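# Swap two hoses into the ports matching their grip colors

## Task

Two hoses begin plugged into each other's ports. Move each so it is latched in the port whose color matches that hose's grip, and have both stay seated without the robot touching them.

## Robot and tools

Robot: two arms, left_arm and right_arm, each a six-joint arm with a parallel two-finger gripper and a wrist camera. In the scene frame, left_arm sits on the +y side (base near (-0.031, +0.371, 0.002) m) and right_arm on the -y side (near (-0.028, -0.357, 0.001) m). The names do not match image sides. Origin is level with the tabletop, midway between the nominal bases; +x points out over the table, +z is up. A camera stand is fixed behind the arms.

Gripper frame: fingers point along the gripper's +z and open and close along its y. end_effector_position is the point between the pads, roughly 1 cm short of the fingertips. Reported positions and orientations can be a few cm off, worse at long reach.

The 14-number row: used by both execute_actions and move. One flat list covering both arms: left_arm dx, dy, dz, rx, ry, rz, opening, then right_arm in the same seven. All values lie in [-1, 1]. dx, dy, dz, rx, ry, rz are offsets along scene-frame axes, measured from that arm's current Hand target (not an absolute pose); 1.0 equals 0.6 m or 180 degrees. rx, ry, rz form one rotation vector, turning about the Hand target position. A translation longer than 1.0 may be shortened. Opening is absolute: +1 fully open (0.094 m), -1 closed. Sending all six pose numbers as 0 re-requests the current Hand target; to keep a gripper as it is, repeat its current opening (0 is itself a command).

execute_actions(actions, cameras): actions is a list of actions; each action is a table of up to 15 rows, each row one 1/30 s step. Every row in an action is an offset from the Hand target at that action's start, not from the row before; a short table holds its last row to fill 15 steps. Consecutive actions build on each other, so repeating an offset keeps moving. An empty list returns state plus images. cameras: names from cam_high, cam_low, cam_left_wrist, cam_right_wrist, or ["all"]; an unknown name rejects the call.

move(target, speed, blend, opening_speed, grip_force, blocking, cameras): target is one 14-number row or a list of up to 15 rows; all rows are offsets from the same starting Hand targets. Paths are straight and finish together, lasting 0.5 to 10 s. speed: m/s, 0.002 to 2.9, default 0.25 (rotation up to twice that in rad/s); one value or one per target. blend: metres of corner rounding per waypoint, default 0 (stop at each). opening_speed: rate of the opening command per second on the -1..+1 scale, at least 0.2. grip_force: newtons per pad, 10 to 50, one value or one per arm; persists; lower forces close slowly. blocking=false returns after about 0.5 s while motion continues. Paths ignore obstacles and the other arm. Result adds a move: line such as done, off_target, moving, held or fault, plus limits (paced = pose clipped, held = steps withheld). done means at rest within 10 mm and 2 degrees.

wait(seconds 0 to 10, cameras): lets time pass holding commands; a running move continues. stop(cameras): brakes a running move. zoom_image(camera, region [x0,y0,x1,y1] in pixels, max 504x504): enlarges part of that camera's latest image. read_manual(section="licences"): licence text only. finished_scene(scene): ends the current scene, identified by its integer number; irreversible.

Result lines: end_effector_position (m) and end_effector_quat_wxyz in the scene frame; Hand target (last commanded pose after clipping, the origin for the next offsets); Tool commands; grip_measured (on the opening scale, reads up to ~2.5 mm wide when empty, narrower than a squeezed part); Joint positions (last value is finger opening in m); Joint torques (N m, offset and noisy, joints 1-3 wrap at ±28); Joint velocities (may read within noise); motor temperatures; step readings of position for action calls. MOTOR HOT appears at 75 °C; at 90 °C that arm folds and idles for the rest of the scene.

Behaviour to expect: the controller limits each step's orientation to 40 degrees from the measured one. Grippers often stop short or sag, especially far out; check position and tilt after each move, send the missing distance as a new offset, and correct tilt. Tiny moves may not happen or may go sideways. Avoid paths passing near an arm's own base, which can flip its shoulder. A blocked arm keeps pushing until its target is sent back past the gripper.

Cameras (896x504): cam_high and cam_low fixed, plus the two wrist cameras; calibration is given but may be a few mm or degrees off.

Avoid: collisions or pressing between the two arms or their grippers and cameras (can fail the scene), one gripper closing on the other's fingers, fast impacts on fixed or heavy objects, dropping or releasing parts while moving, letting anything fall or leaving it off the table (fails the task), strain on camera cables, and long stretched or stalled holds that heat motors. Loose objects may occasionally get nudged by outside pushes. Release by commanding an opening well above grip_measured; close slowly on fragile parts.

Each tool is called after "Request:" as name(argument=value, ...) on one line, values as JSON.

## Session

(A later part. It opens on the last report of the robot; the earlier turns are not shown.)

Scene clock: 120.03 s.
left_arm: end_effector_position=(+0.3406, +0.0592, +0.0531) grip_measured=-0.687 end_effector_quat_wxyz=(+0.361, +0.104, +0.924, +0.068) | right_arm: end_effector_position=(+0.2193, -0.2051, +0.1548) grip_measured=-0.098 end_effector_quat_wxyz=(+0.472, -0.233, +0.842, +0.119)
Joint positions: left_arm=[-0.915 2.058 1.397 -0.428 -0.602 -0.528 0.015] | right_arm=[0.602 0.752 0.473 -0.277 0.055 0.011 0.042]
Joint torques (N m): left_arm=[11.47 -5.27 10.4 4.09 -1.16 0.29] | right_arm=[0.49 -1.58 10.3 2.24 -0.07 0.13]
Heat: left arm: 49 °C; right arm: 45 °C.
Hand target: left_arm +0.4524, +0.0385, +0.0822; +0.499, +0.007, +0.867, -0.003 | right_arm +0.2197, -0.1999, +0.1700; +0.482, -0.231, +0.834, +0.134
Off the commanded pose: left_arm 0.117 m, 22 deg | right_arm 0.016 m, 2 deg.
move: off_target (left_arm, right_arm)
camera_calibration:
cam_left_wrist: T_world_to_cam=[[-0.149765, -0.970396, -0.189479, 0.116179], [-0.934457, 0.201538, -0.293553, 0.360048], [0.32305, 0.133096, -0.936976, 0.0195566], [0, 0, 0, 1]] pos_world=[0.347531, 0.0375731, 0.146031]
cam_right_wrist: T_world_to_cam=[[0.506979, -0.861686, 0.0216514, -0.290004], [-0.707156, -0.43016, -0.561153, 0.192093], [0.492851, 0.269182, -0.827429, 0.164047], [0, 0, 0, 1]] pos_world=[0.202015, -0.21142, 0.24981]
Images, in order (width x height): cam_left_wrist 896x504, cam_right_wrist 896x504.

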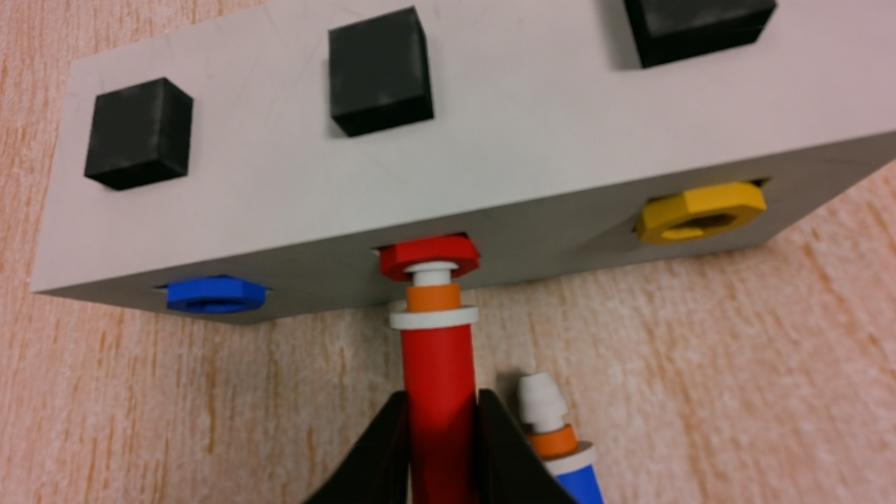

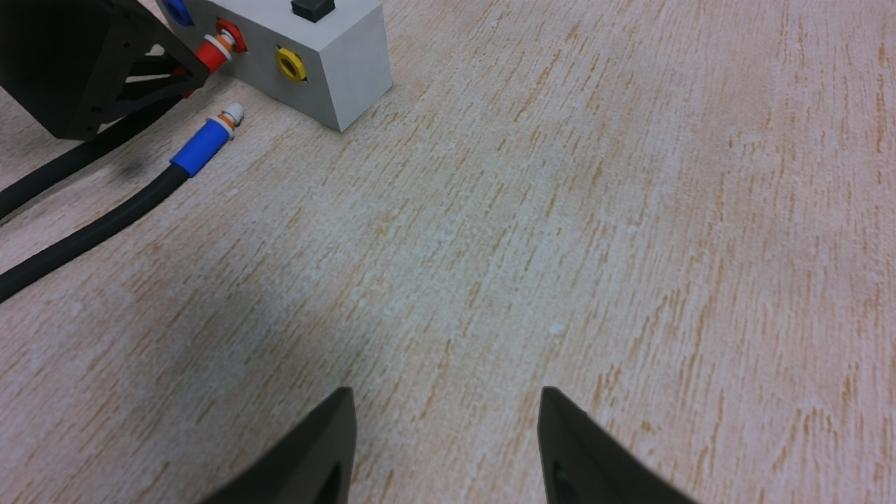

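Request:
move(target=[[-0.17,-0.02,0.05,0,0.06,0.0,-1,0,0,0,0,0,0,-0.1],[-0.08,-0.03,0.04,0,0.01,0.04,-1,0,0,0,0,0,0,-0.1],[0.0,-0.035,0.035,0,0.0,0.05,-1,0,0,0,0,0,0,-0.1]], speed=0.18, cameras=["cam_left_wrist","cam_right_wrist"])

Request:
zoom_image(camera="cam_right_wrist", region=[130, 0, 320, 140])

Scene clock: 127.17 s.
left_arm: end_effector_position=(+0.3429, +0.0527, +0.0562) grip_measured=-0.691 end_effector_quat_wxyz=(+0.338, +0.042, +0.930, +0.137) | right_arm: end_effector_position=(+0.2193, -0.2051, +0.1548) grip_measured=-0.098 end_effector_quat_wxyz=(+0.472, -0.233, +0.842, +0.119)
Joint positions: left_arm=[-0.951 2.23 1.713 -0.793 -0.709 -0.751 0.015] | right_arm=[0.602 0.752 0.473 -0.277 0.055 0.011 0.042]
Joint torques (N m): left_arm=[8.64 -10.07 11.54 3.64 -1.87 0.1] | right_arm=[0.49 -1.59 10.32 2.25 -0.07 0.14]
Motor temperatures (°C): left_arm=[31 50 49 43 29 26 29] | right_arm=[27 39 45 37 27 27 25]
Heat: left arm: 50 °C; right arm: 45 °C.
Hand target: left_arm +0.4524, +0.0176, +0.1031; +0.498, -0.061, +0.865, +0.036 | right_arm +0.2197, -0.1999, +0.1700; +0.482, -0.231, +0.834, +0.134
Off the commanded pose: left_arm 0.124 m, 26 deg | right_arm 0.016 m, 2 deg.
move: off_target (left_arm, right_arm)
camera_calibration:
cam_left_wrist: T_world_to_cam=[[0.00789715, -0.961911, -0.273248, 0.0609604], [-0.963318, 0.0659838, -0.260123, 0.379578], [0.268245, 0.265279, -0.926106, 0.0337897], [0, 0, 0, 1]] pos_world=[0.356109, 0.0246288, 0.146687]
cam_right_wrist: T_world_to_cam=[[0.506979, -0.861686, 0.0216514, -0.290004], [-0.707156, -0.43016, -0.561153, 0.192093], [0.492851, 0.269182, -0.827429, 0.164047], [0, 0, 0, 1]] pos_world=[0.202015, -0.21142, 0.24981]
Images, in order (width x height): cam_left_wrist 896x504, cam_right_wrist 896x504.

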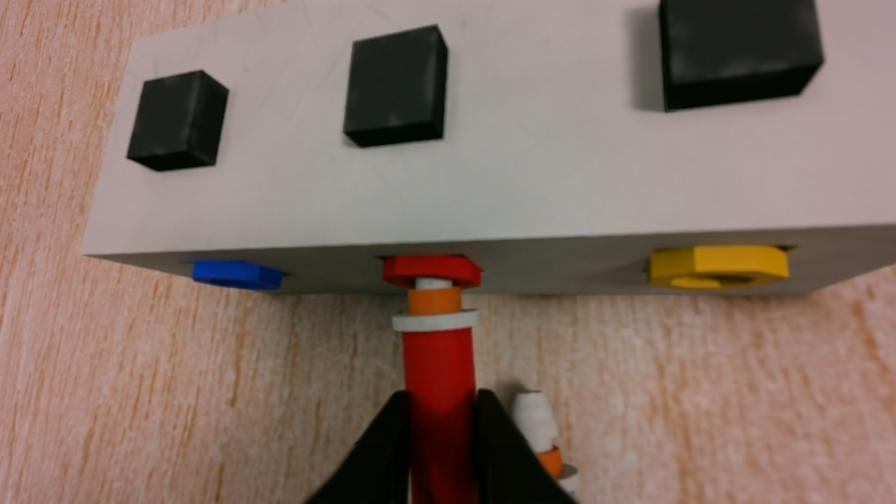

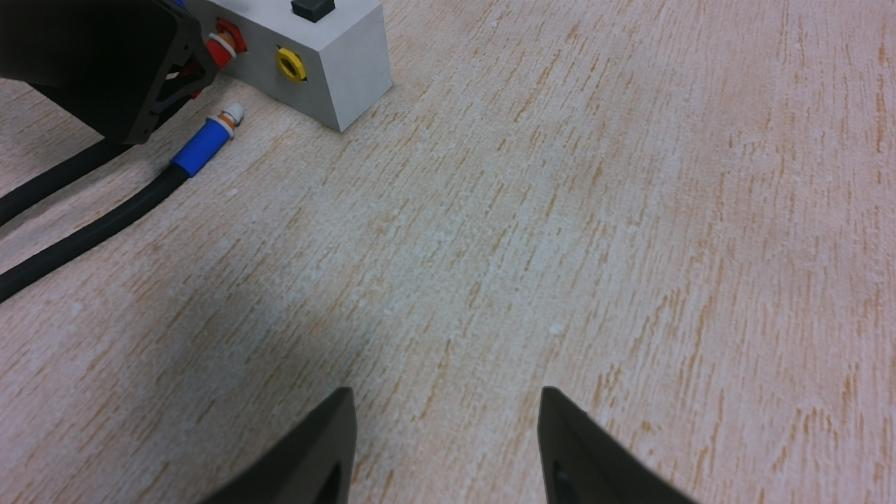

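Scaled by 2.653.

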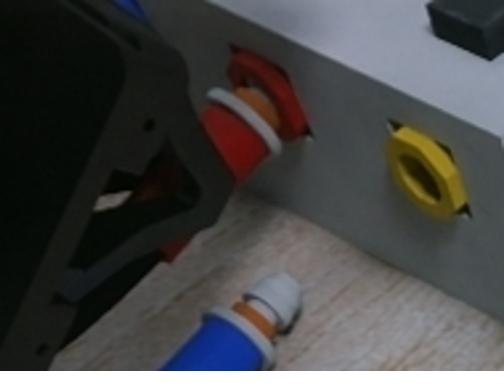

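Request:
move(target=[[-0.06,0.0,0.03,0,-0.06,-0.03,-1,0,0,0,0,0,0,-0.1],[0.09,-0.0,0.01,0,-0.09,-0.03,-1,0,0,0,0,0,0,-0.1]], speed=0.2, cameras=["cam_left_wrist","cam_right_wrist"])

Request:
zoom_image(camera="cam_right_wrist", region=[130, 0, 320, 140])

Scene clock: 138.20 s.
left_arm: end_effector_position=(+0.3447, +0.0563, +0.0556) grip_measured=-0.692 end_effector_quat_wxyz=(+0.378, +0.119, +0.906, +0.152) | right_arm: end_effector_position=(+0.2193, -0.2051, +0.1548) grip_measured=-0.098 end_effector_quat_wxyz=(+0.472, -0.233, +0.842, +0.119)
Joint positions: left_arm=[-0.958 2.157 1.532 -0.56 -0.766 -0.529 0.014] | right_arm=[0.602 0.752 0.473 -0.277 0.055 0.011 0.042]
Joint torques (N m): left_arm=[14.54 -7.71 12.67 5 -1.94 0.17] | right_arm=[0.46 -1.58 10.32 2.24 -0.07 0.13]
Motor temperatures (°C): left_arm=[32 51 50 49 30 26 29] | right_arm=[27 38 46 37 27 27 25]
Heat: left arm: 51 °C; right arm: 46 °C.
Hand target: left_arm +0.5064, +0.0178, +0.1090; +0.615, -0.025, +0.788, +0.004 | right_arm +0.2197, -0.1999, +0.1700; +0.482, -0.231, +0.834, +0.134
Off the commanded pose: left_arm 0.175 m, 39 deg | right_arm 0.016 m, 2 deg.
move: off_target (left_arm, right_arm)
camera_calibration:
cam_left_wrist: T_world_to_cam=[[-0.107648, -0.928693, -0.354881, 0.106785], [-0.921741, 0.226995, -0.314432, 0.360657], [0.372567, 0.293261, -0.88045, -0.0082839], [0, 0, 0, 1]] pos_world=[0.347014, 0.0197325, 0.144005]
cam_right_wrist: T_world_to_cam=[[0.506979, -0.861686, 0.0216514, -0.290004], [-0.707156, -0.43016, -0.561153, 0.192093], [0.492851, 0.269182, -0.827429, 0.164047], [0, 0, 0, 1]] pos_world=[0.202015, -0.21142, 0.24981]
Images, in order (width x height): cam_left_wrist 896x504, cam_right_wrist 896x504.

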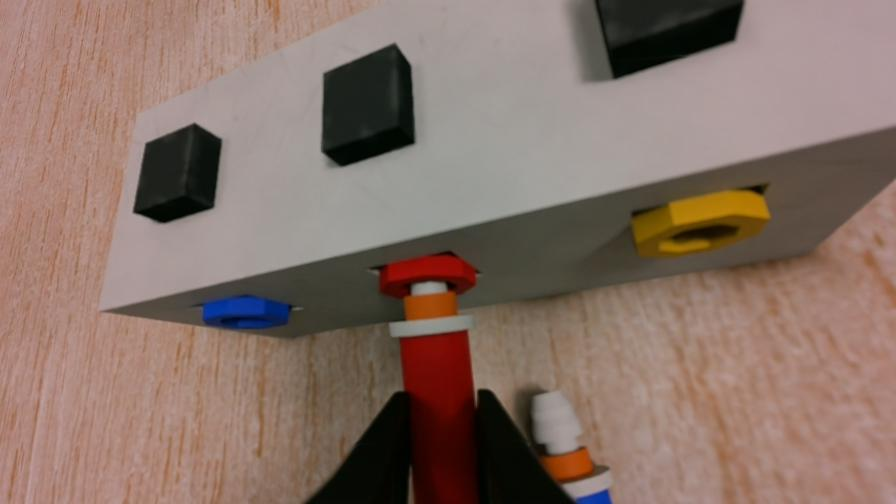

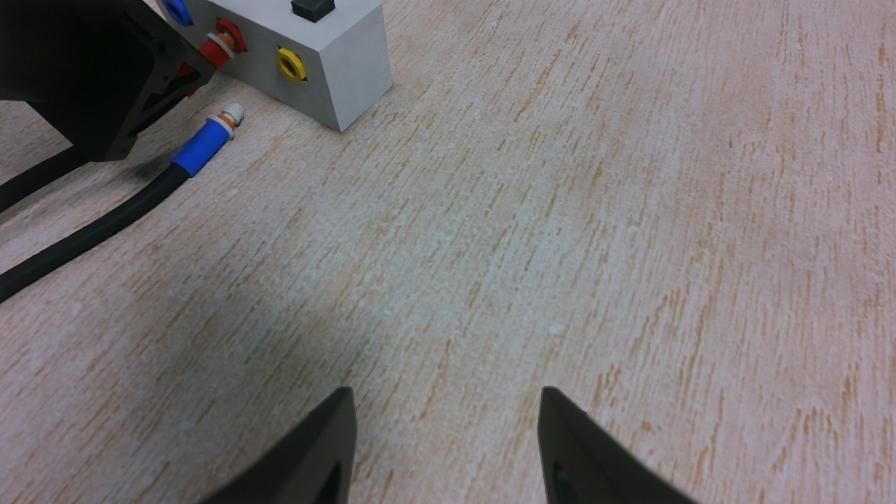

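Scaled by 2.653.

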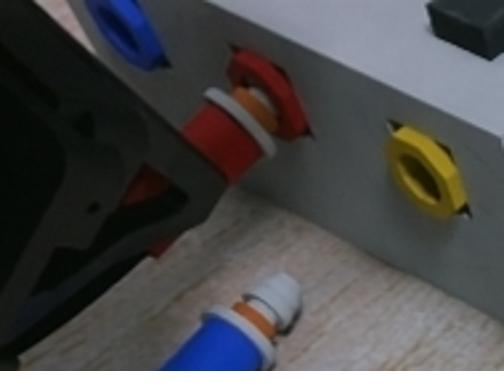

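Request:
move(target=[-0.285,0.055,-0.01,0.01,0.14,0,-1,0,0,0,0,0,0,-0.1], speed=0.2, cameras=["cam_left_wrist"])

Request:
wait(seconds=0, cameras=["cam_right_wrist"])

Request:
zoom_image(camera="cam_right_wrist", region=[130, 0, 320, 140])

Scene clock: 146.33 s.
left_arm: end_effector_position=(+0.3273, +0.0556, +0.0622) grip_measured=-0.701 end_effector_quat_wxyz=(+0.385, +0.015, +0.921, +0.051) | right_arm: end_effector_position=(+0.2193, -0.2051, +0.1548) grip_measured=-0.098 end_effector_quat_wxyz=(+0.472, -0.233, +0.842, +0.119)
Joint positions: left_arm=[-0.965 2.044 1.395 -0.464 -0.679 -0.757 0.014] | right_arm=[0.602 0.752 0.473 -0.277 0.055 0.011 0.042]
Joint torques (N m): left_arm=[0.03 -14.95 5.35 1.43 -0.84 -0.12] | right_arm=[0.44 -1.58 10.32 2.24 -0.06 0.13]
Motor temperatures (°C): left_arm=[34 51 52 58 31 26 29] | right_arm=[27 38 46 37 26 27 25]
Heat: left arm: 58 °C; right arm: 46 °C.
Hand target: left_arm +0.3354, +0.0507, +0.1030; +0.429, -0.013, +0.903, +0.021 | right_arm +0.2197, -0.1999, +0.1700; +0.482, -0.231, +0.834, +0.134
Off the commanded pose: left_arm 0.042 m, 7 deg | right_arm 0.016 m, 2 deg.
move: off_target (left_arm, right_arm)
camera_calibration:
cam_left_wrist: T_world_to_cam=[[0.00432433, -0.99541, -0.095602, 0.0576265], [-0.933597, 0.0302359, -0.357046, 0.364241], [0.358298, 0.0907977, -0.929182, 0.0232572], [0, 0, 0, 1]] pos_world=[0.331473, 0.0442372, 0.15717]
Images, in order (width x height): cam_left_wrist 896x504.

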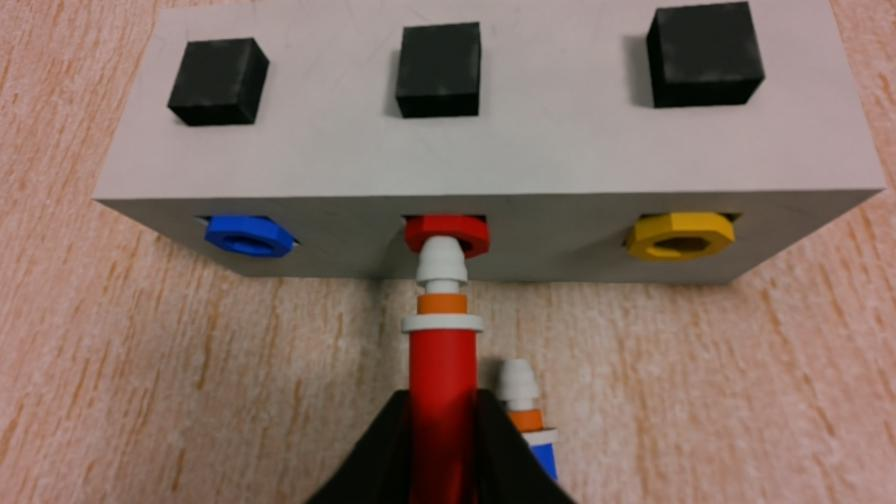

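Scene clock: 146.33 s.
left_arm: end_effector_position=(+0.3273, +0.0556, +0.0622) grip_measured=-0.701 end_effector_quat_wxyz=(+0.385, +0.015, +0.921, +0.051) | right_arm: end_effector_position=(+0.2193, -0.2051, +0.1548) grip_measured=-0.098 end_effector_quat_wxyz=(+0.472, -0.233, +0.842, +0.119)
Joint positions: left_arm=[-0.965 2.044 1.395 -0.464 -0.679 -0.757 0.014] | right_arm=[0.602 0.752 0.473 -0.277 0.055 0.011 0.042]
Joint torques (N m): left_arm=[0.03 -14.95 5.35 1.43 -0.84 -0.12] | right_arm=[0.44 -1.58 10.32 2.24 -0.06 0.13]
Motor temperatures (°C): left_arm=[34 51 52 58 31 26 29] | right_arm=[27 38 46 37 26 27 25]
Heat: left arm: 58 °C; right arm: 46 °C.
Hand target: left_arm +0.3354, +0.0507, +0.1030; +0.429, -0.013, +0.903, +0.021 | right_arm +0.2197, -0.1999, +0.1700; +0.482, -0.231, +0.834, +0.134
Tool commands: left_gripper/opening=-1.0 right_gripper/opening=-0.1
Off the commanded pose: left_arm 0.042 m, 7 deg | right_arm 0.016 m, 2 deg.
camera_calibration:
cam_right_wrist: T_world_to_cam=[[0.506979, -0.861686, 0.0216514, -0.290004], [-0.707156, -0.43016, -0.561153, 0.192093], [0.492851, 0.269182, -0.827429, 0.164047], [0, 0, 0, 1]] pos_world=[0.202015, -0.21142, 0.24981]
Images, in order (width x height): cam_right_wrist 896x504.

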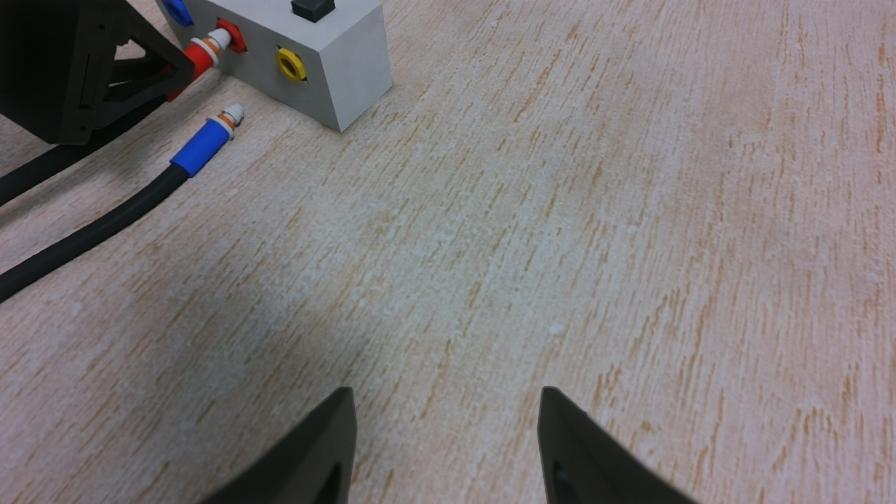

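Scaled by 2.653.

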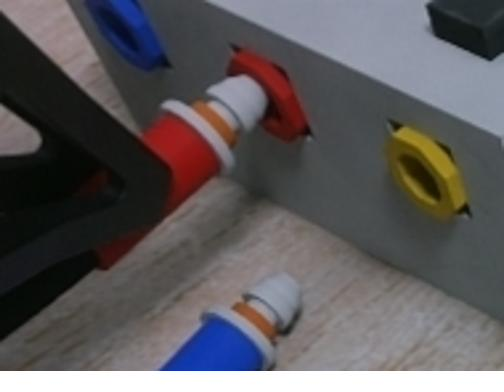

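Request:
move(target=[[0.08,-0.015,0.012,0,-0.03,0.02,-1,0,0,0,0,0,0,-0.1],[0.2,-0.03,0.015,0,-0.045,0.03,-1,0,0,0,0,0,0,-0.1]], speed=0.2, cameras=["cam_left_wrist","cam_right_wrist"])

Request:
zoom_image(camera="cam_right_wrist", region=[130, 0, 320, 140])

Scene clock: 152.67 s.
left_arm: end_effector_position=(+0.4498, +0.0425, +0.0957) grip_measured=-0.988 end_effector_quat_wxyz=(+0.473, -0.053, +0.878, +0.054) | right_arm: end_effector_position=(+0.2193, -0.2051, +0.1548) grip_measured=-0.098 end_effector_quat_wxyz=(+0.472, -0.233, +0.842, +0.119)
Joint positions: left_arm=[-0.821 2.305 1.808 -0.372 -0.771 -0.636 0.001] | right_arm=[0.602 0.752 0.473 -0.277 0.055 0.011 0.042]
Joint torques (N m): left_arm=[-0.23 -11.64 8.18 1.58 -0.41 0.11] | right_arm=[0.47 -1.58 10.33 2.25 -0.07 0.13]
Motor temperatures (°C): left_arm=[33 55 52 52 30 26 29] | right_arm=[27 38 47 37 26 27 25]
Heat: left arm: 55 °C; right arm: 47 °C.
Hand target: left_arm +0.4555, +0.0328, +0.1120; +0.490, -0.057, +0.869, +0.041 | right_arm +0.2197, -0.1999, +0.1700; +0.482, -0.231, +0.834, +0.134
Off the commanded pose: left_arm 0.020 m, 3 deg | right_arm 0.016 m, 2 deg.
move: off_target (left_arm, right_arm)
camera_calibration:
cam_left_wrist: T_world_to_cam=[[0.135739, -0.990088, -0.0360674, -0.0178458], [-0.839004, -0.0955116, -0.535677, 0.470976], [0.526922, 0.102973, -0.843652, -0.0729428], [0, 0, 0, 1]] pos_world=[0.436009, 0.034826, 0.190109]
cam_right_wrist: T_world_to_cam=[[0.506979, -0.861686, 0.0216514, -0.290004], [-0.707156, -0.43016, -0.561153, 0.192093], [0.492851, 0.269182, -0.827429, 0.164047], [0, 0, 0, 1]] pos_world=[0.202015, -0.21142, 0.24981]
Images, in order (width x height): cam_left_wrist 896x504, cam_right_wrist 896x504.

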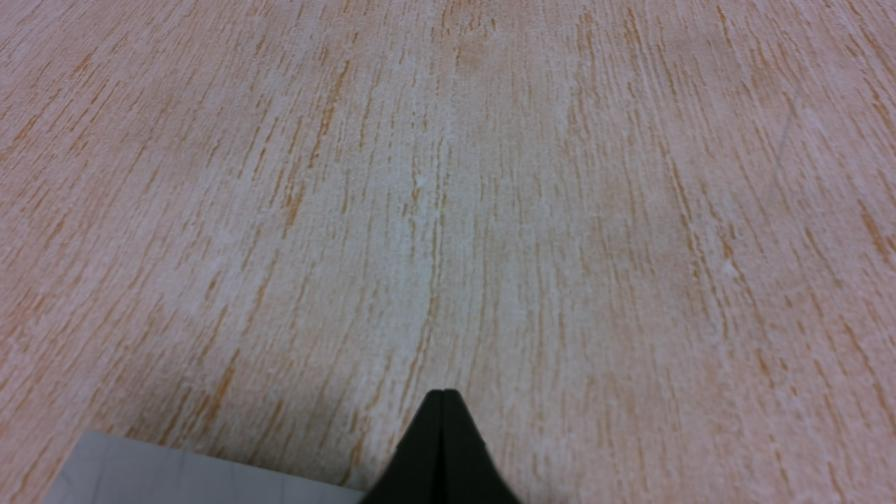

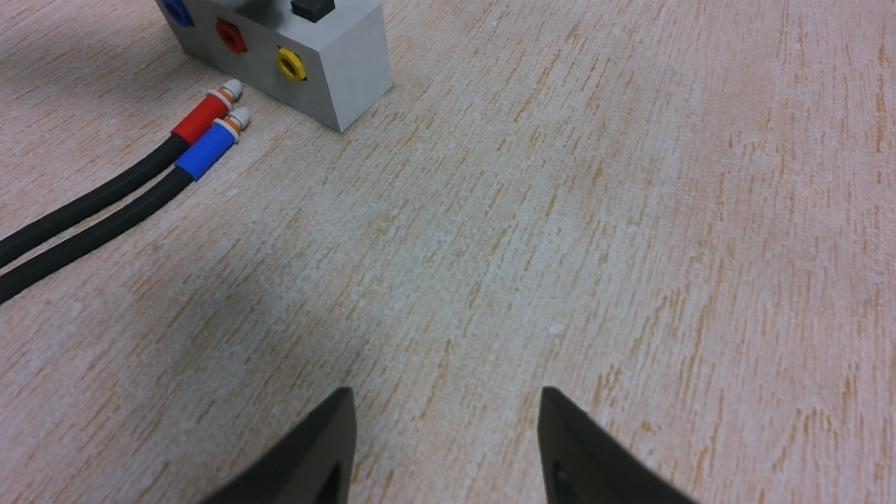

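Scaled by 2.653.

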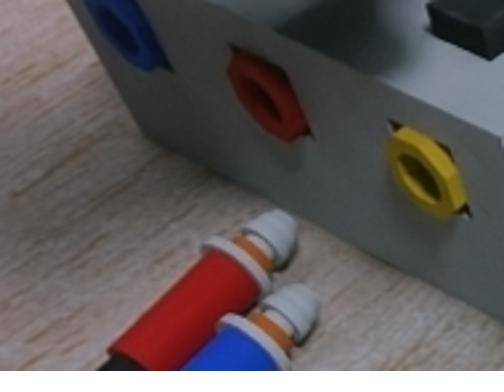

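Request:
move(target=[[-0.03,0.0,0.06,0,0,0,-1,0,0,0,0,0,0,-0.1],[-0.38,0.045,0.05,0.01,0.1,-0.03,-1,0,0,0,0,0,0,-0.1]], speed=0.25, blend=[0.02,0], cameras=["cam_left_wrist"])

Scene clock: 161.40 s.
left_arm: end_effector_position=(+0.2294, +0.0582, +0.1305) grip_measured=-0.988 end_effector_quat_wxyz=(+0.348, +0.008, +0.936, +0.055) | right_arm: end_effector_position=(+0.2193, -0.2051, +0.1548) grip_measured=-0.098 end_effector_quat_wxyz=(+0.472, -0.233, +0.842, +0.119)
Joint positions: left_arm=[-1.164 1.856 1.476 -0.961 -0.689 -1.053 0.001] | right_arm=[0.602 0.752 0.473 -0.277 0.055 0.011 0.042]
Joint torques (N m): left_arm=[0.38 -10.81 5 0.7 -0.26 -0.11] | right_arm=[0.47 -1.58 10.3 2.24 -0.07 0.14]
Motor temperatures (°C): left_arm=[32 59 51 46 29 26 29] | right_arm=[27 38 47 37 26 27 25]
Heat: left arm: 59 °C; right arm: 47 °C.
Hand target: left_arm +0.2273, +0.0597, +0.1419; +0.351, -0.002, +0.936, +0.040 | right_arm +0.2197, -0.1999, +0.1700; +0.482, -0.231, +0.834, +0.134
Off the commanded pose: left_arm 0.012 m, 2 deg | right_arm 0.016 m, 2 deg.
move: off_target (left_arm, right_arm); blend cut to 0.0199 m at target 1
camera_calibration:
cam_left_wrist: T_world_to_cam=[[0.0170039, -0.995054, -0.0978673, 0.0644958], [-0.959269, 0.0113695, -0.282266, 0.294427], [0.281983, 0.0986806, -0.954331, 0.14187], [0, 0, 0, 1]] pos_world=[0.241333, 0.0468294, 0.22481]
Images, in order (width x height): cam_left_wrist 896x504.

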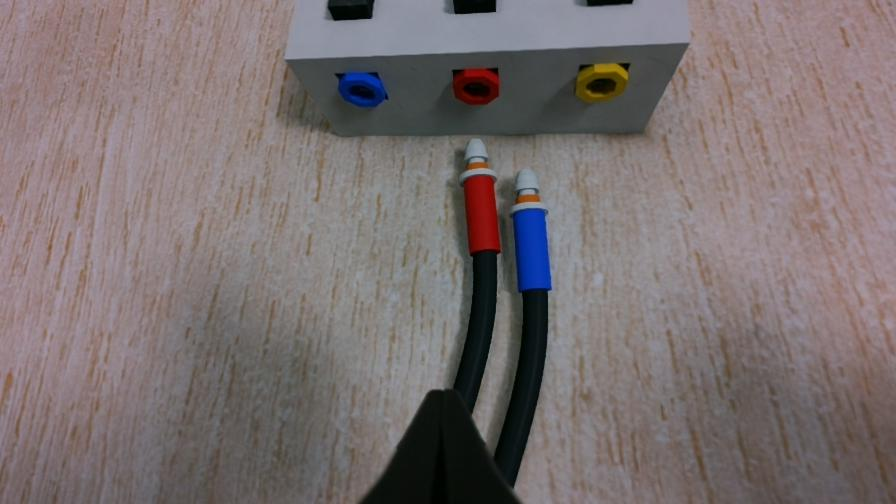

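Request:
move(target=[[0.091,-0.028,-0.123,-0.0208,-0.0502,0.0102,-0.5,0,0,0,0,0,0,-0.1],[0.168,-0.0228,-0.18,-0.0208,-0.0502,0.0102,-0.5,0,0,0,0,0,0,-0.1]], speed=0.2, blend=[0.01,0], cameras=["cam_left_wrist"])

Scene clock: 171.97 s.
left_arm: end_effector_position=(+0.3275, +0.0500, +0.0345) grip_measured=-0.502 end_effector_quat_wxyz=(+0.421, -0.035, +0.906, +0.022) | right_arm: end_effector_position=(+0.2193, -0.2051, +0.1548) grip_measured=-0.098 end_effector_quat_wxyz=(+0.472, -0.233, +0.842, +0.119)
Joint positions: left_arm=[-0.987 2.092 1.293 -0.251 -0.734 -0.849 0.023] | right_arm=[0.602 0.752 0.473 -0.277 0.055 0.011 0.042]
Joint torques (N m): left_arm=[0.38 -9.29 4.75 1.36 -0.21 0.12] | right_arm=[0.46 -1.59 10.32 2.25 -0.07 0.14]
Motor temperatures (°C): left_arm=[32 60 50 42 29 26 28] | right_arm=[27 37 48 37 26 27 25]
Heat: left arm: 60 °C; right arm: 48 °C.
Hand target: left_arm +0.3283, +0.0460, +0.0341; +0.422, -0.031, +0.906, +0.014 | right_arm +0.2197, -0.1999, +0.1700; +0.482, -0.231, +0.834, +0.134
Off the commanded pose: left_arm 0.004 m, 1 deg | right_arm 0.016 m, 2 deg.
move: off_target (right_arm)
camera_calibration:
cam_left_wrist: T_world_to_cam=[[0.0738542, -0.997269, -0.000277664, 0.0234067], [-0.899503, -0.0664937, -0.431825, 0.351064], [0.430628, 0.0321419, -0.901957, -0.0238127], [0, 0, 0, 1]] pos_world=[0.324309, 0.0474517, 0.130127]
Images, in order (width x height): cam_left_wrist 896x504.

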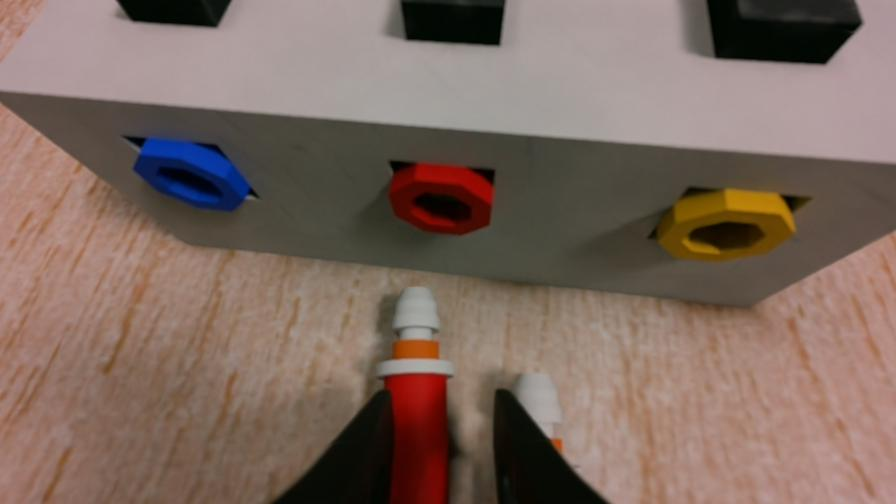

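Request:
move(target=[[-0.017,0.013,0.01,0,0,0,-0.5,0,0,0,0,0,0,-0.1],[-0.0147,0.0135,-0.0217,0,0,0,-0.5,0,0,0,0,0,0,-0.1]], speed=0.15, cameras=["cam_left_wrist"])

Scene clock: 179.60 s.
left_arm: end_effector_position=(+0.3209, +0.0586, +0.0193) grip_measured=-0.502 end_effector_quat_wxyz=(+0.420, -0.033, +0.907, +0.025) | right_arm: end_effector_position=(+0.2193, -0.2051, +0.1548) grip_measured=-0.098 end_effector_quat_wxyz=(+0.472, -0.233, +0.842, +0.119)
Joint positions: left_arm=[-0.989 2.092 1.224 -0.189 -0.734 -0.848 0.023] | right_arm=[0.602 0.752 0.473 -0.277 0.055 0.011 0.042]
Joint torques (N m): left_arm=[-0.14 -9.73 4.14 1.34 -0.26 0.04] | right_arm=[0.46 -1.61 10.32 2.25 -0.07 0.13]
Motor temperatures (°C): left_arm=[31 60 49 41 29 26 28] | right_arm=[27 37 48 37 26 27 25]
Heat: left arm: 60 °C; right arm: 48 °C.
Hand target: left_arm +0.3195, +0.0542, +0.0211; +0.422, -0.031, +0.906, +0.014 | right_arm +0.2197, -0.1999, +0.1700; +0.482, -0.231, +0.834, +0.134
Off the commanded pose: left_arm 0.005 m, 1 deg | right_arm 0.016 m, 2 deg.
move: off_target (right_arm)
camera_calibration:
cam_left_wrist: T_world_to_cam=[[0.0720791, -0.997373, -0.00715134, 0.0332181], [-0.901466, -0.0620764, -0.428376, 0.3393], [0.426807, 0.0373236, -0.903572, -0.0340395], [0, 0, 0, 1]] pos_world=[0.318002, 0.0554639, 0.114829]
Images, in order (width x height): cam_left_wrist 896x504.

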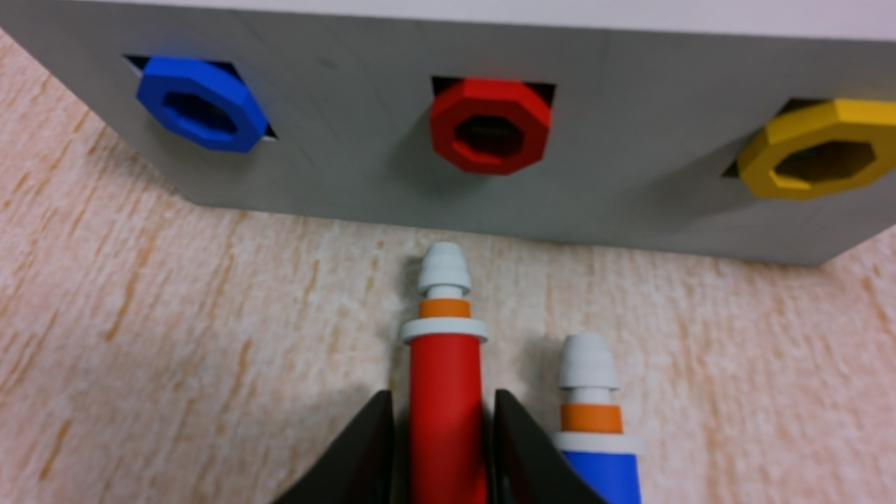

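Request:
move(target=[[-0.0147,0.0135,-0.0217,0,0,0,-1,0,0,0,0,0,0,-0.1]], opening_speed=1.5)

Request:
move(target=[[-0.035,0.003,0.155,0,0,0,-1,0,0,0,0,0,0,-0.1],[-0.077,-0.0365,0.15,0,0,-0.028,-1,0,0,0,0,0,0,-0.1],[-0.032,-0.0365,0.102,0,0,-0.028,-1,0,0,0,0,0,0,-0.1],[0.018,-0.0365,0.102,0,0,-0.028,-1,0,0,0,0,0,0,-0.1]], speed=0.15, blend=[0.02,0.01,0.01,0], cameras=["cam_left_wrist","cam_right_wrist"])

Request:
zoom_image(camera="cam_right_wrist", region=[130, 0, 320, 140])

Scene clock: 187.17 s.
left_arm: end_effector_position=(+0.3212, +0.0604, +0.0178) grip_measured=-0.671 end_effector_quat_wxyz=(+0.443, -0.044, +0.895, +0.014) | right_arm: end_effector_position=(+0.2193, -0.2051, +0.1548) grip_measured=-0.098 end_effector_quat_wxyz=(+0.472, -0.233, +0.842, +0.119)
Joint positions: left_arm=[-0.996 2.089 1.168 -0.086 -0.769 -0.848 0.015] | right_arm=[0.602 0.752 0.473 -0.277 0.055 0.011 0.042]
Joint torques (N m): left_arm=[-0.23 -9.66 2.86 1.02 0.11 -0.04] | right_arm=[0.47 -1.58 10.33 2.24 -0.07 0.14]
Motor temperatures (°C): left_arm=[31 60 48 40 29 26 28] | right_arm=[27 37 48 37 26 27 25]
Heat: left arm: 60 °C; right arm: 48 °C.
Hand target: left_arm +0.3105, +0.0622, +0.0079; +0.422, -0.031, +0.906, +0.014 | right_arm +0.2197, -0.1999, +0.1700; +0.482, -0.231, +0.834, +0.134
Off the commanded pose: left_arm 0.014 m, 3 deg | right_arm 0.016 m, 2 deg.
move: off_target (left_arm, right_arm)

Scene clock: 189.27 s.
left_arm: end_effector_position=(+0.3139, +0.0526, +0.0585) grip_measured=-0.671 end_effector_quat_wxyz=(+0.411, +0.011, +0.911, +0.014) | right_arm: end_effector_position=(+0.2193, -0.2051, +0.1548) grip_measured=-0.098 end_effector_quat_wxyz=(+0.472, -0.233, +0.842, +0.119)
Joint positions: left_arm=[-0.995 1.984 1.247 -0.288 -0.686 -0.759 0.015] | right_arm=[0.602 0.752 0.473 -0.277 0.055 0.011 0.042]
Joint torques (N m): left_arm=[0.46 -8.53 7.53 1.43 -0.24 0.12] | right_arm=[0.46 -1.58 10.3 2.24 -0.06 0.13]
Motor temperatures (°C): left_arm=[31 59 48 40 29 26 28] | right_arm=[27 37 48 37 26 27 25]
Heat: left arm: 59 °C; right arm: 48 °C.
Hand target: left_arm +0.3214, +0.0403, +0.0691; +0.423, +0.009, +0.906, -0.004 | right_arm +0.2197, -0.1999, +0.1700; +0.482, -0.231, +0.834, +0.134
Off the commanded pose: left_arm 0.018 m, 3 deg | right_arm 0.016 m, 2 deg.
move: off_target (left_arm, right_arm)
camera_calibration:
cam_left_wrist: T_world_to_cam=[[-0.0166831, -0.999538, -0.0254222, 0.0569356], [-0.911761, 0.025644, -0.40992, 0.347041], [0.410383, 0.0163402, -0.911767, 0.0114395], [0, 0, 0, 1]] pos_world=[0.312673, 0.0478229, 0.154137]
cam_right_wrist: T_world_to_cam=[[0.506979, -0.861686, 0.0216514, -0.290004], [-0.707156, -0.43016, -0.561153, 0.192093], [0.492851, 0.269182, -0.827429, 0.164047], [0, 0, 0, 1]] pos_world=[0.202015, -0.21142, 0.24981]
Images, in order (width x height): cam_left_wrist 896x504, cam_right_wrist 896x504.

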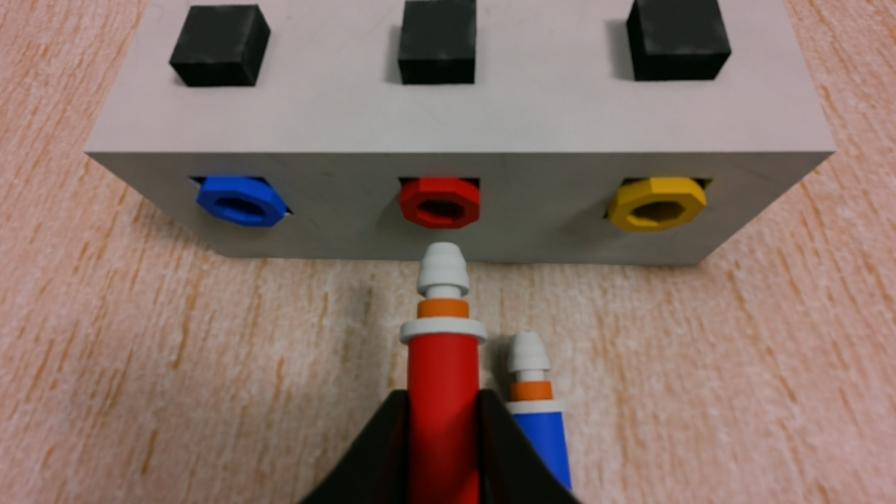

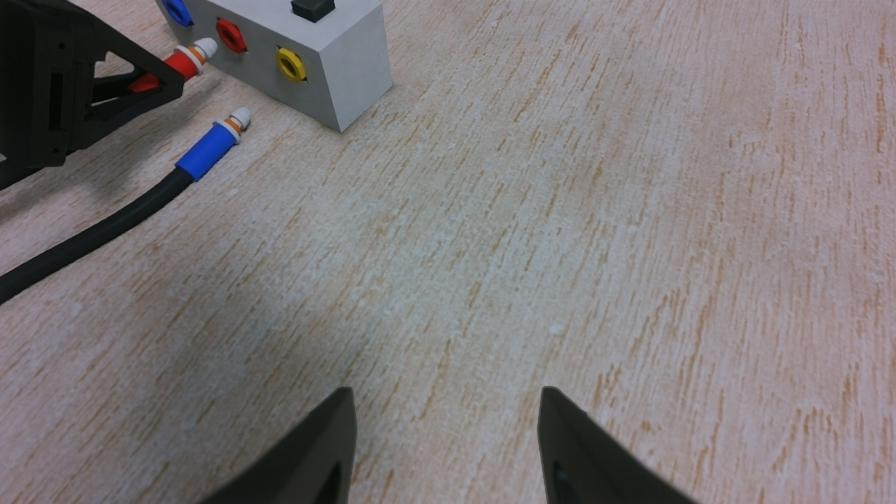

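Scaled by 2.653.

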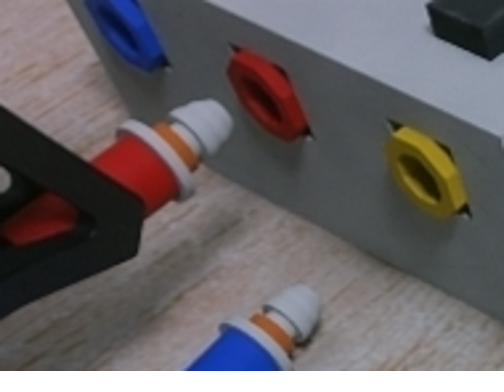

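Request:
move(target=[[-0.1,0.001,0.05,0,0,0,-1,0,0,0,0,0,0,-0.1],[-0.05,0.001,-0.0015,0,0,0,-1,0,0,0,0,0,0,-0.1],[0.05,-0.003,0.002,0,-0.01,0.005,-1,0,0,0,0,0,0,-0.1]], speed=0.15, blend=[0.01,0.01,0], cameras=["cam_left_wrist","cam_right_wrist"])

Request:
zoom_image(camera="cam_right_wrist", region=[130, 0, 320, 140])

Scene clock: 202.37 s.
left_arm: end_effector_position=(+0.3368, +0.0530, +0.0552) grip_measured=-0.671 end_effector_quat_wxyz=(+0.416, +0.011, +0.909, +0.025) | right_arm: end_effector_position=(+0.2193, -0.2051, +0.1548) grip_measured=-0.098 end_effector_quat_wxyz=(+0.472, -0.233, +0.842, +0.119)
Joint positions: left_arm=[-0.955 2.04 1.305 -0.269 -0.688 -0.712 0.015] | right_arm=[0.602 0.752 0.473 -0.277 0.055 0.011 0.042]
Joint torques (N m): left_arm=[1.18 -8.84 8.14 1.69 -0.25 0.18] | right_arm=[0.47 -1.58 10.32 2.24 -0.07 0.13]
Motor temperatures (°C): left_arm=[31 57 48 39 28 26 29] | right_arm=[27 37 49 37 26 27 24]
Heat: left arm: 57 °C; right arm: 49 °C.
Hand target: left_arm +0.3514, +0.0385, +0.0705; +0.437, +0.002, +0.900, -0.001 | right_arm +0.2197, -0.1999, +0.1700; +0.482, -0.231, +0.834, +0.134
Off the commanded pose: left_arm 0.025 m, 4 deg | right_arm 0.016 m, 2 deg.
move: off_target (left_arm, right_arm)
camera_calibration:
cam_left_wrist: T_world_to_cam=[[-0.00615558, -0.998957, -0.0452504, 0.0552813], [-0.907027, 0.0246301, -0.420352, 0.36557], [0.421028, 0.0384559, -0.906232, -0.00610647], [0, 0, 0, 1]] pos_world=[0.334493, 0.0464544, 0.150636]
cam_right_wrist: T_world_to_cam=[[0.506979, -0.861686, 0.0216514, -0.290004], [-0.707156, -0.43016, -0.561153, 0.192093], [0.492851, 0.269182, -0.827429, 0.164047], [0, 0, 0, 1]] pos_world=[0.202015, -0.21142, 0.24981]
Images, in order (width x height): cam_left_wrist 896x504, cam_right_wrist 896x504.

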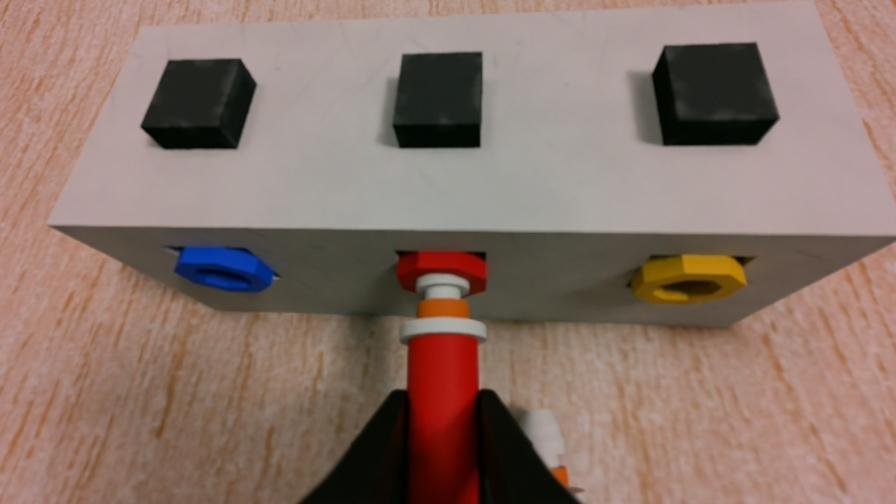

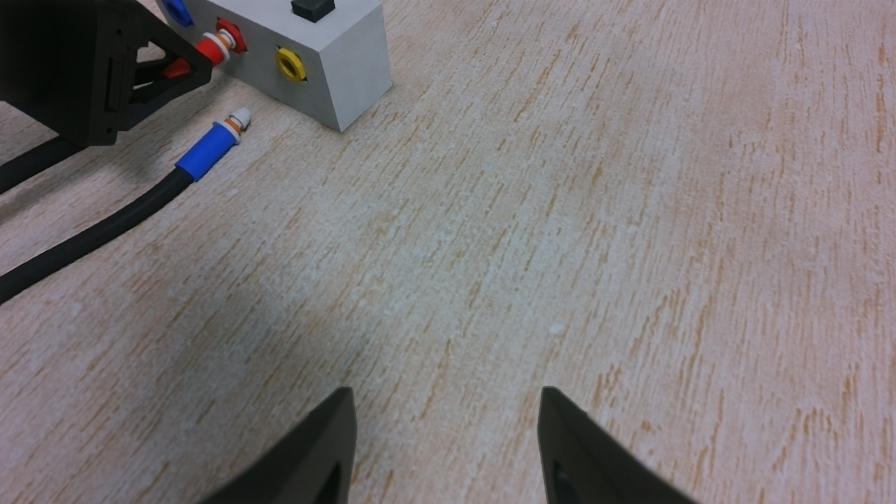

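Scaled by 2.653.

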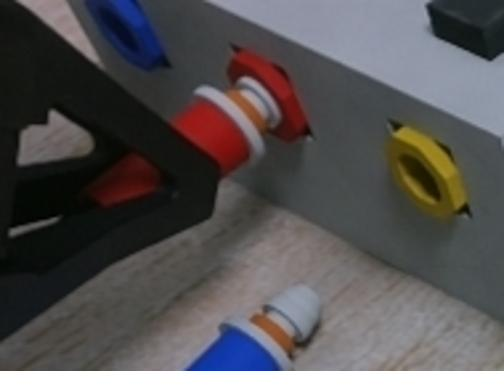

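Request:
move(target=[[0.0,-0.005,0.03,0,-0.015,0.01,-1,0,0,0,0,0,0,-0.1],[0.09,-0.022,0.04,0,-0.035,0.025,-1,0,0,0,0,0,0,-0.1],[0.19,-0.045,0.058,0,-0.06,0.045,-1,0,0,0,0,0,0,-0.1]], speed=0.18, blend=[0.01,0.01,0], cameras=["cam_left_wrist","cam_right_wrist"])

Request:
zoom_image(camera="cam_right_wrist", region=[130, 0, 320, 140])

Scene clock: 207.83 s.
left_arm: end_effector_position=(+0.3526, +0.0548, +0.0574) grip_measured=-0.671 end_effector_quat_wxyz=(+0.357, +0.063, +0.919, +0.157) | right_arm: end_effector_position=(+0.2193, -0.2051, +0.1548) grip_measured=-0.098 end_effector_quat_wxyz=(+0.472, -0.233, +0.842, +0.119)
Joint positions: left_arm=[-0.945 2.241 1.708 -0.751 -0.759 -0.682 0.015] | right_arm=[0.602 0.752 0.473 -0.277 0.055 0.011 0.042]
Joint torques (N m): left_arm=[8.77 -10.11 12.14 3.94 -1.47 -0.17] | right_arm=[0.46 -1.57 10.3 2.24 -0.07 0.13]
Motor temperatures (°C): left_arm=[31 56 49 41 29 26 29] | right_arm=[27 37 49 38 26 27 24]
Heat: left arm: 56 °C; right arm: 49 °C.
Hand target: left_arm +0.4654, +0.0116, +0.1051; +0.518, -0.062, +0.852, +0.030 | right_arm +0.2197, -0.1999, +0.1700; +0.482, -0.231, +0.834, +0.134
Off the commanded pose: left_arm 0.130 m, 29 deg | right_arm 0.016 m, 2 deg.
move: off_target (left_arm, right_arm)
camera_calibration:
cam_left_wrist: T_world_to_cam=[[-0.00976191, -0.946081, -0.323784, 0.0716191], [-0.950316, 0.109527, -0.291382, 0.384016], [0.311134, 0.304852, -0.900145, 0.0130118], [0, 0, 0, 1]] pos_world=[0.361587, 0.0217306, 0.146797]
cam_right_wrist: T_world_to_cam=[[0.506979, -0.861686, 0.0216514, -0.290004], [-0.707156, -0.43016, -0.561153, 0.192093], [0.492851, 0.269182, -0.827429, 0.164047], [0, 0, 0, 1]] pos_world=[0.202015, -0.21142, 0.24981]
Images, in order (width x height): cam_left_wrist 896x504, cam_right_wrist 896x504.

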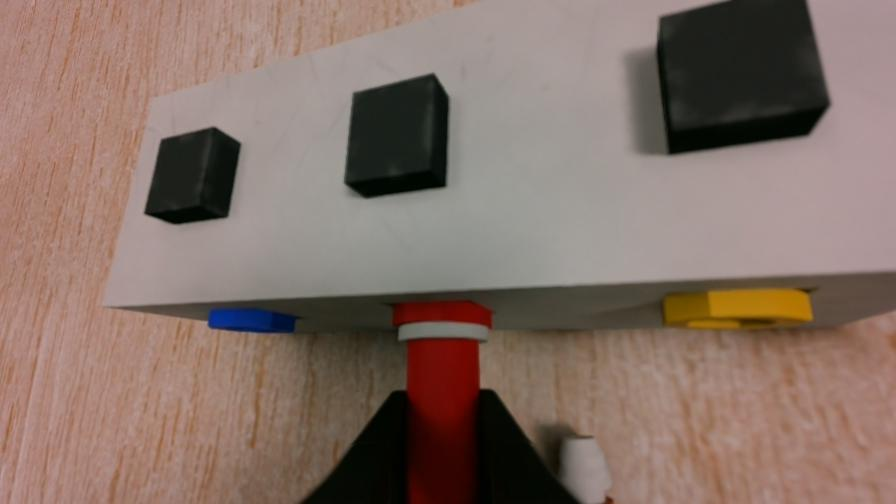

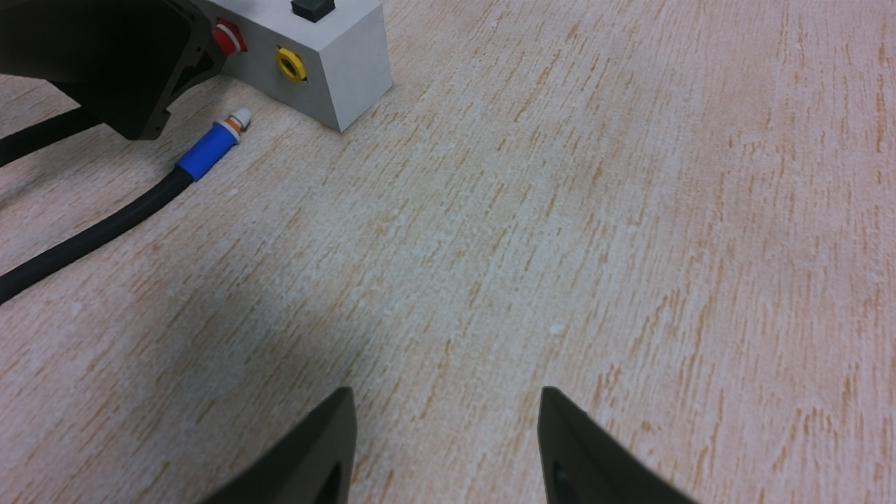

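Scaled by 2.653.

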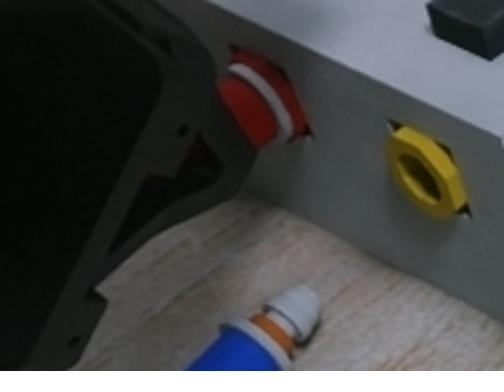

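Request:
move(target=[[0.06,-0.012,0.01,0,0,0,-1,0,0,0,0,0,0,-0.1],[-0.18,0.052,-0.065,-0.0006,0.0696,-0.0439,-1,0,0,0,0,0,0,-0.1],[-0.18,0.052,-0.065,-0.0006,0.0696,-0.0439,-0.2,0,0,0,0,0,0,-0.1],[-0.28,0.052,0.025,-0.0006,0.0696,-0.0439,-0.2,0,0,0,0,0,0,-0.1],[-0.4,0.03,0.06,-0.0006,0.0696,-0.0439,-0.45,0,0,0,0,0,0,-0.1]], speed=0.2, blend=[0,0,0,0.02,0], cameras=["cam_left_wrist","cam_right_wrist"])

Request:
zoom_image(camera="cam_right_wrist", region=[130, 0, 320, 140])

Scene clock: 227.53 s.
left_arm: end_effector_position=(+0.2211, +0.0350, +0.1161) grip_measured=-0.448 end_effector_quat_wxyz=(+0.408, +0.020, +0.913, +0.026) | right_arm: end_effector_position=(+0.2193, -0.2051, +0.1548) grip_measured=-0.098 end_effector_quat_wxyz=(+0.472, -0.233, +0.842, +0.119)
Joint positions: left_arm=[-1.239 1.863 1.358 -0.747 -0.793 -1.049 0.026] | right_arm=[0.602 0.752 0.473 -0.277 0.055 0.011 0.042]
Joint torques (N m): left_arm=[0.62 -10.85 7.65 0.83 -0.55 -0.11] | right_arm=[0.46 -1.58 10.29 2.24 -0.07 0.13]
Motor temperatures (°C): left_arm=[32 57 53 48 30 26 29] | right_arm=[27 36 49 38 26 27 24]
Heat: left arm: 57 °C; right arm: 49 °C.
Hand target: left_arm +0.2254, +0.0296, +0.1411; +0.423, +0.000, +0.906, +0.000 | right_arm +0.2197, -0.1999, +0.1700; +0.482, -0.231, +0.834, +0.134
Off the commanded pose: left_arm 0.026 m, 4 deg | right_arm 0.016 m, 2 deg.
move: off_target (left_arm, right_arm); target 3's new opening was sent with left_arm's hand 0.020 m and 6 deg from that target; target 5's new opening was sent with left_arm's hand 0.026 m and 4 deg from that target
camera_calibration:
cam_left_wrist: T_world_to_cam=[[-0.0227803, -0.998265, -0.0542947, 0.0439361], [-0.914597, 0.0427409, -0.402101, 0.285521], [0.403724, 0.0404978, -0.913984, 0.103229], [0, 0, 0, 1]] pos_world=[0.220461, 0.0274759, 0.211544]
cam_right_wrist: T_world_to_cam=[[0.506979, -0.861686, 0.0216514, -0.290004], [-0.707156, -0.43016, -0.561153, 0.192093], [0.492851, 0.269182, -0.827429, 0.164047], [0, 0, 0, 1]] pos_world=[0.202015, -0.21142, 0.24981]
Images, in order (width x height): cam_left_wrist 896x504, cam_right_wrist 896x504.

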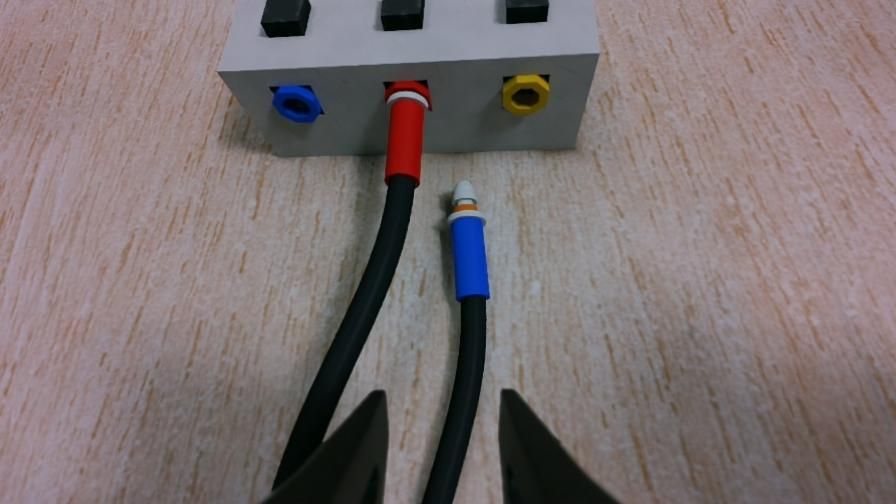

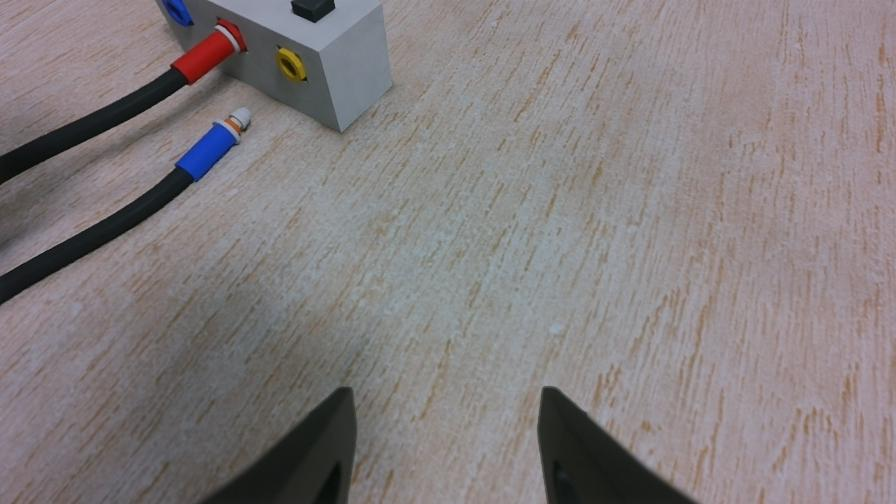

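Scaled by 2.653.

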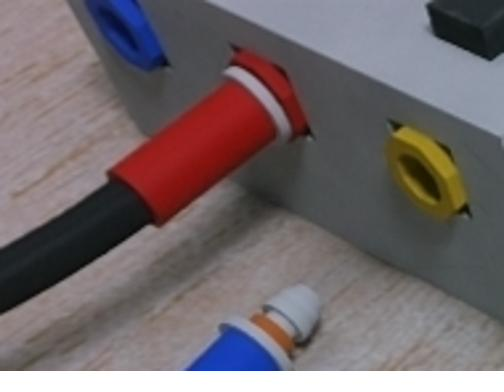

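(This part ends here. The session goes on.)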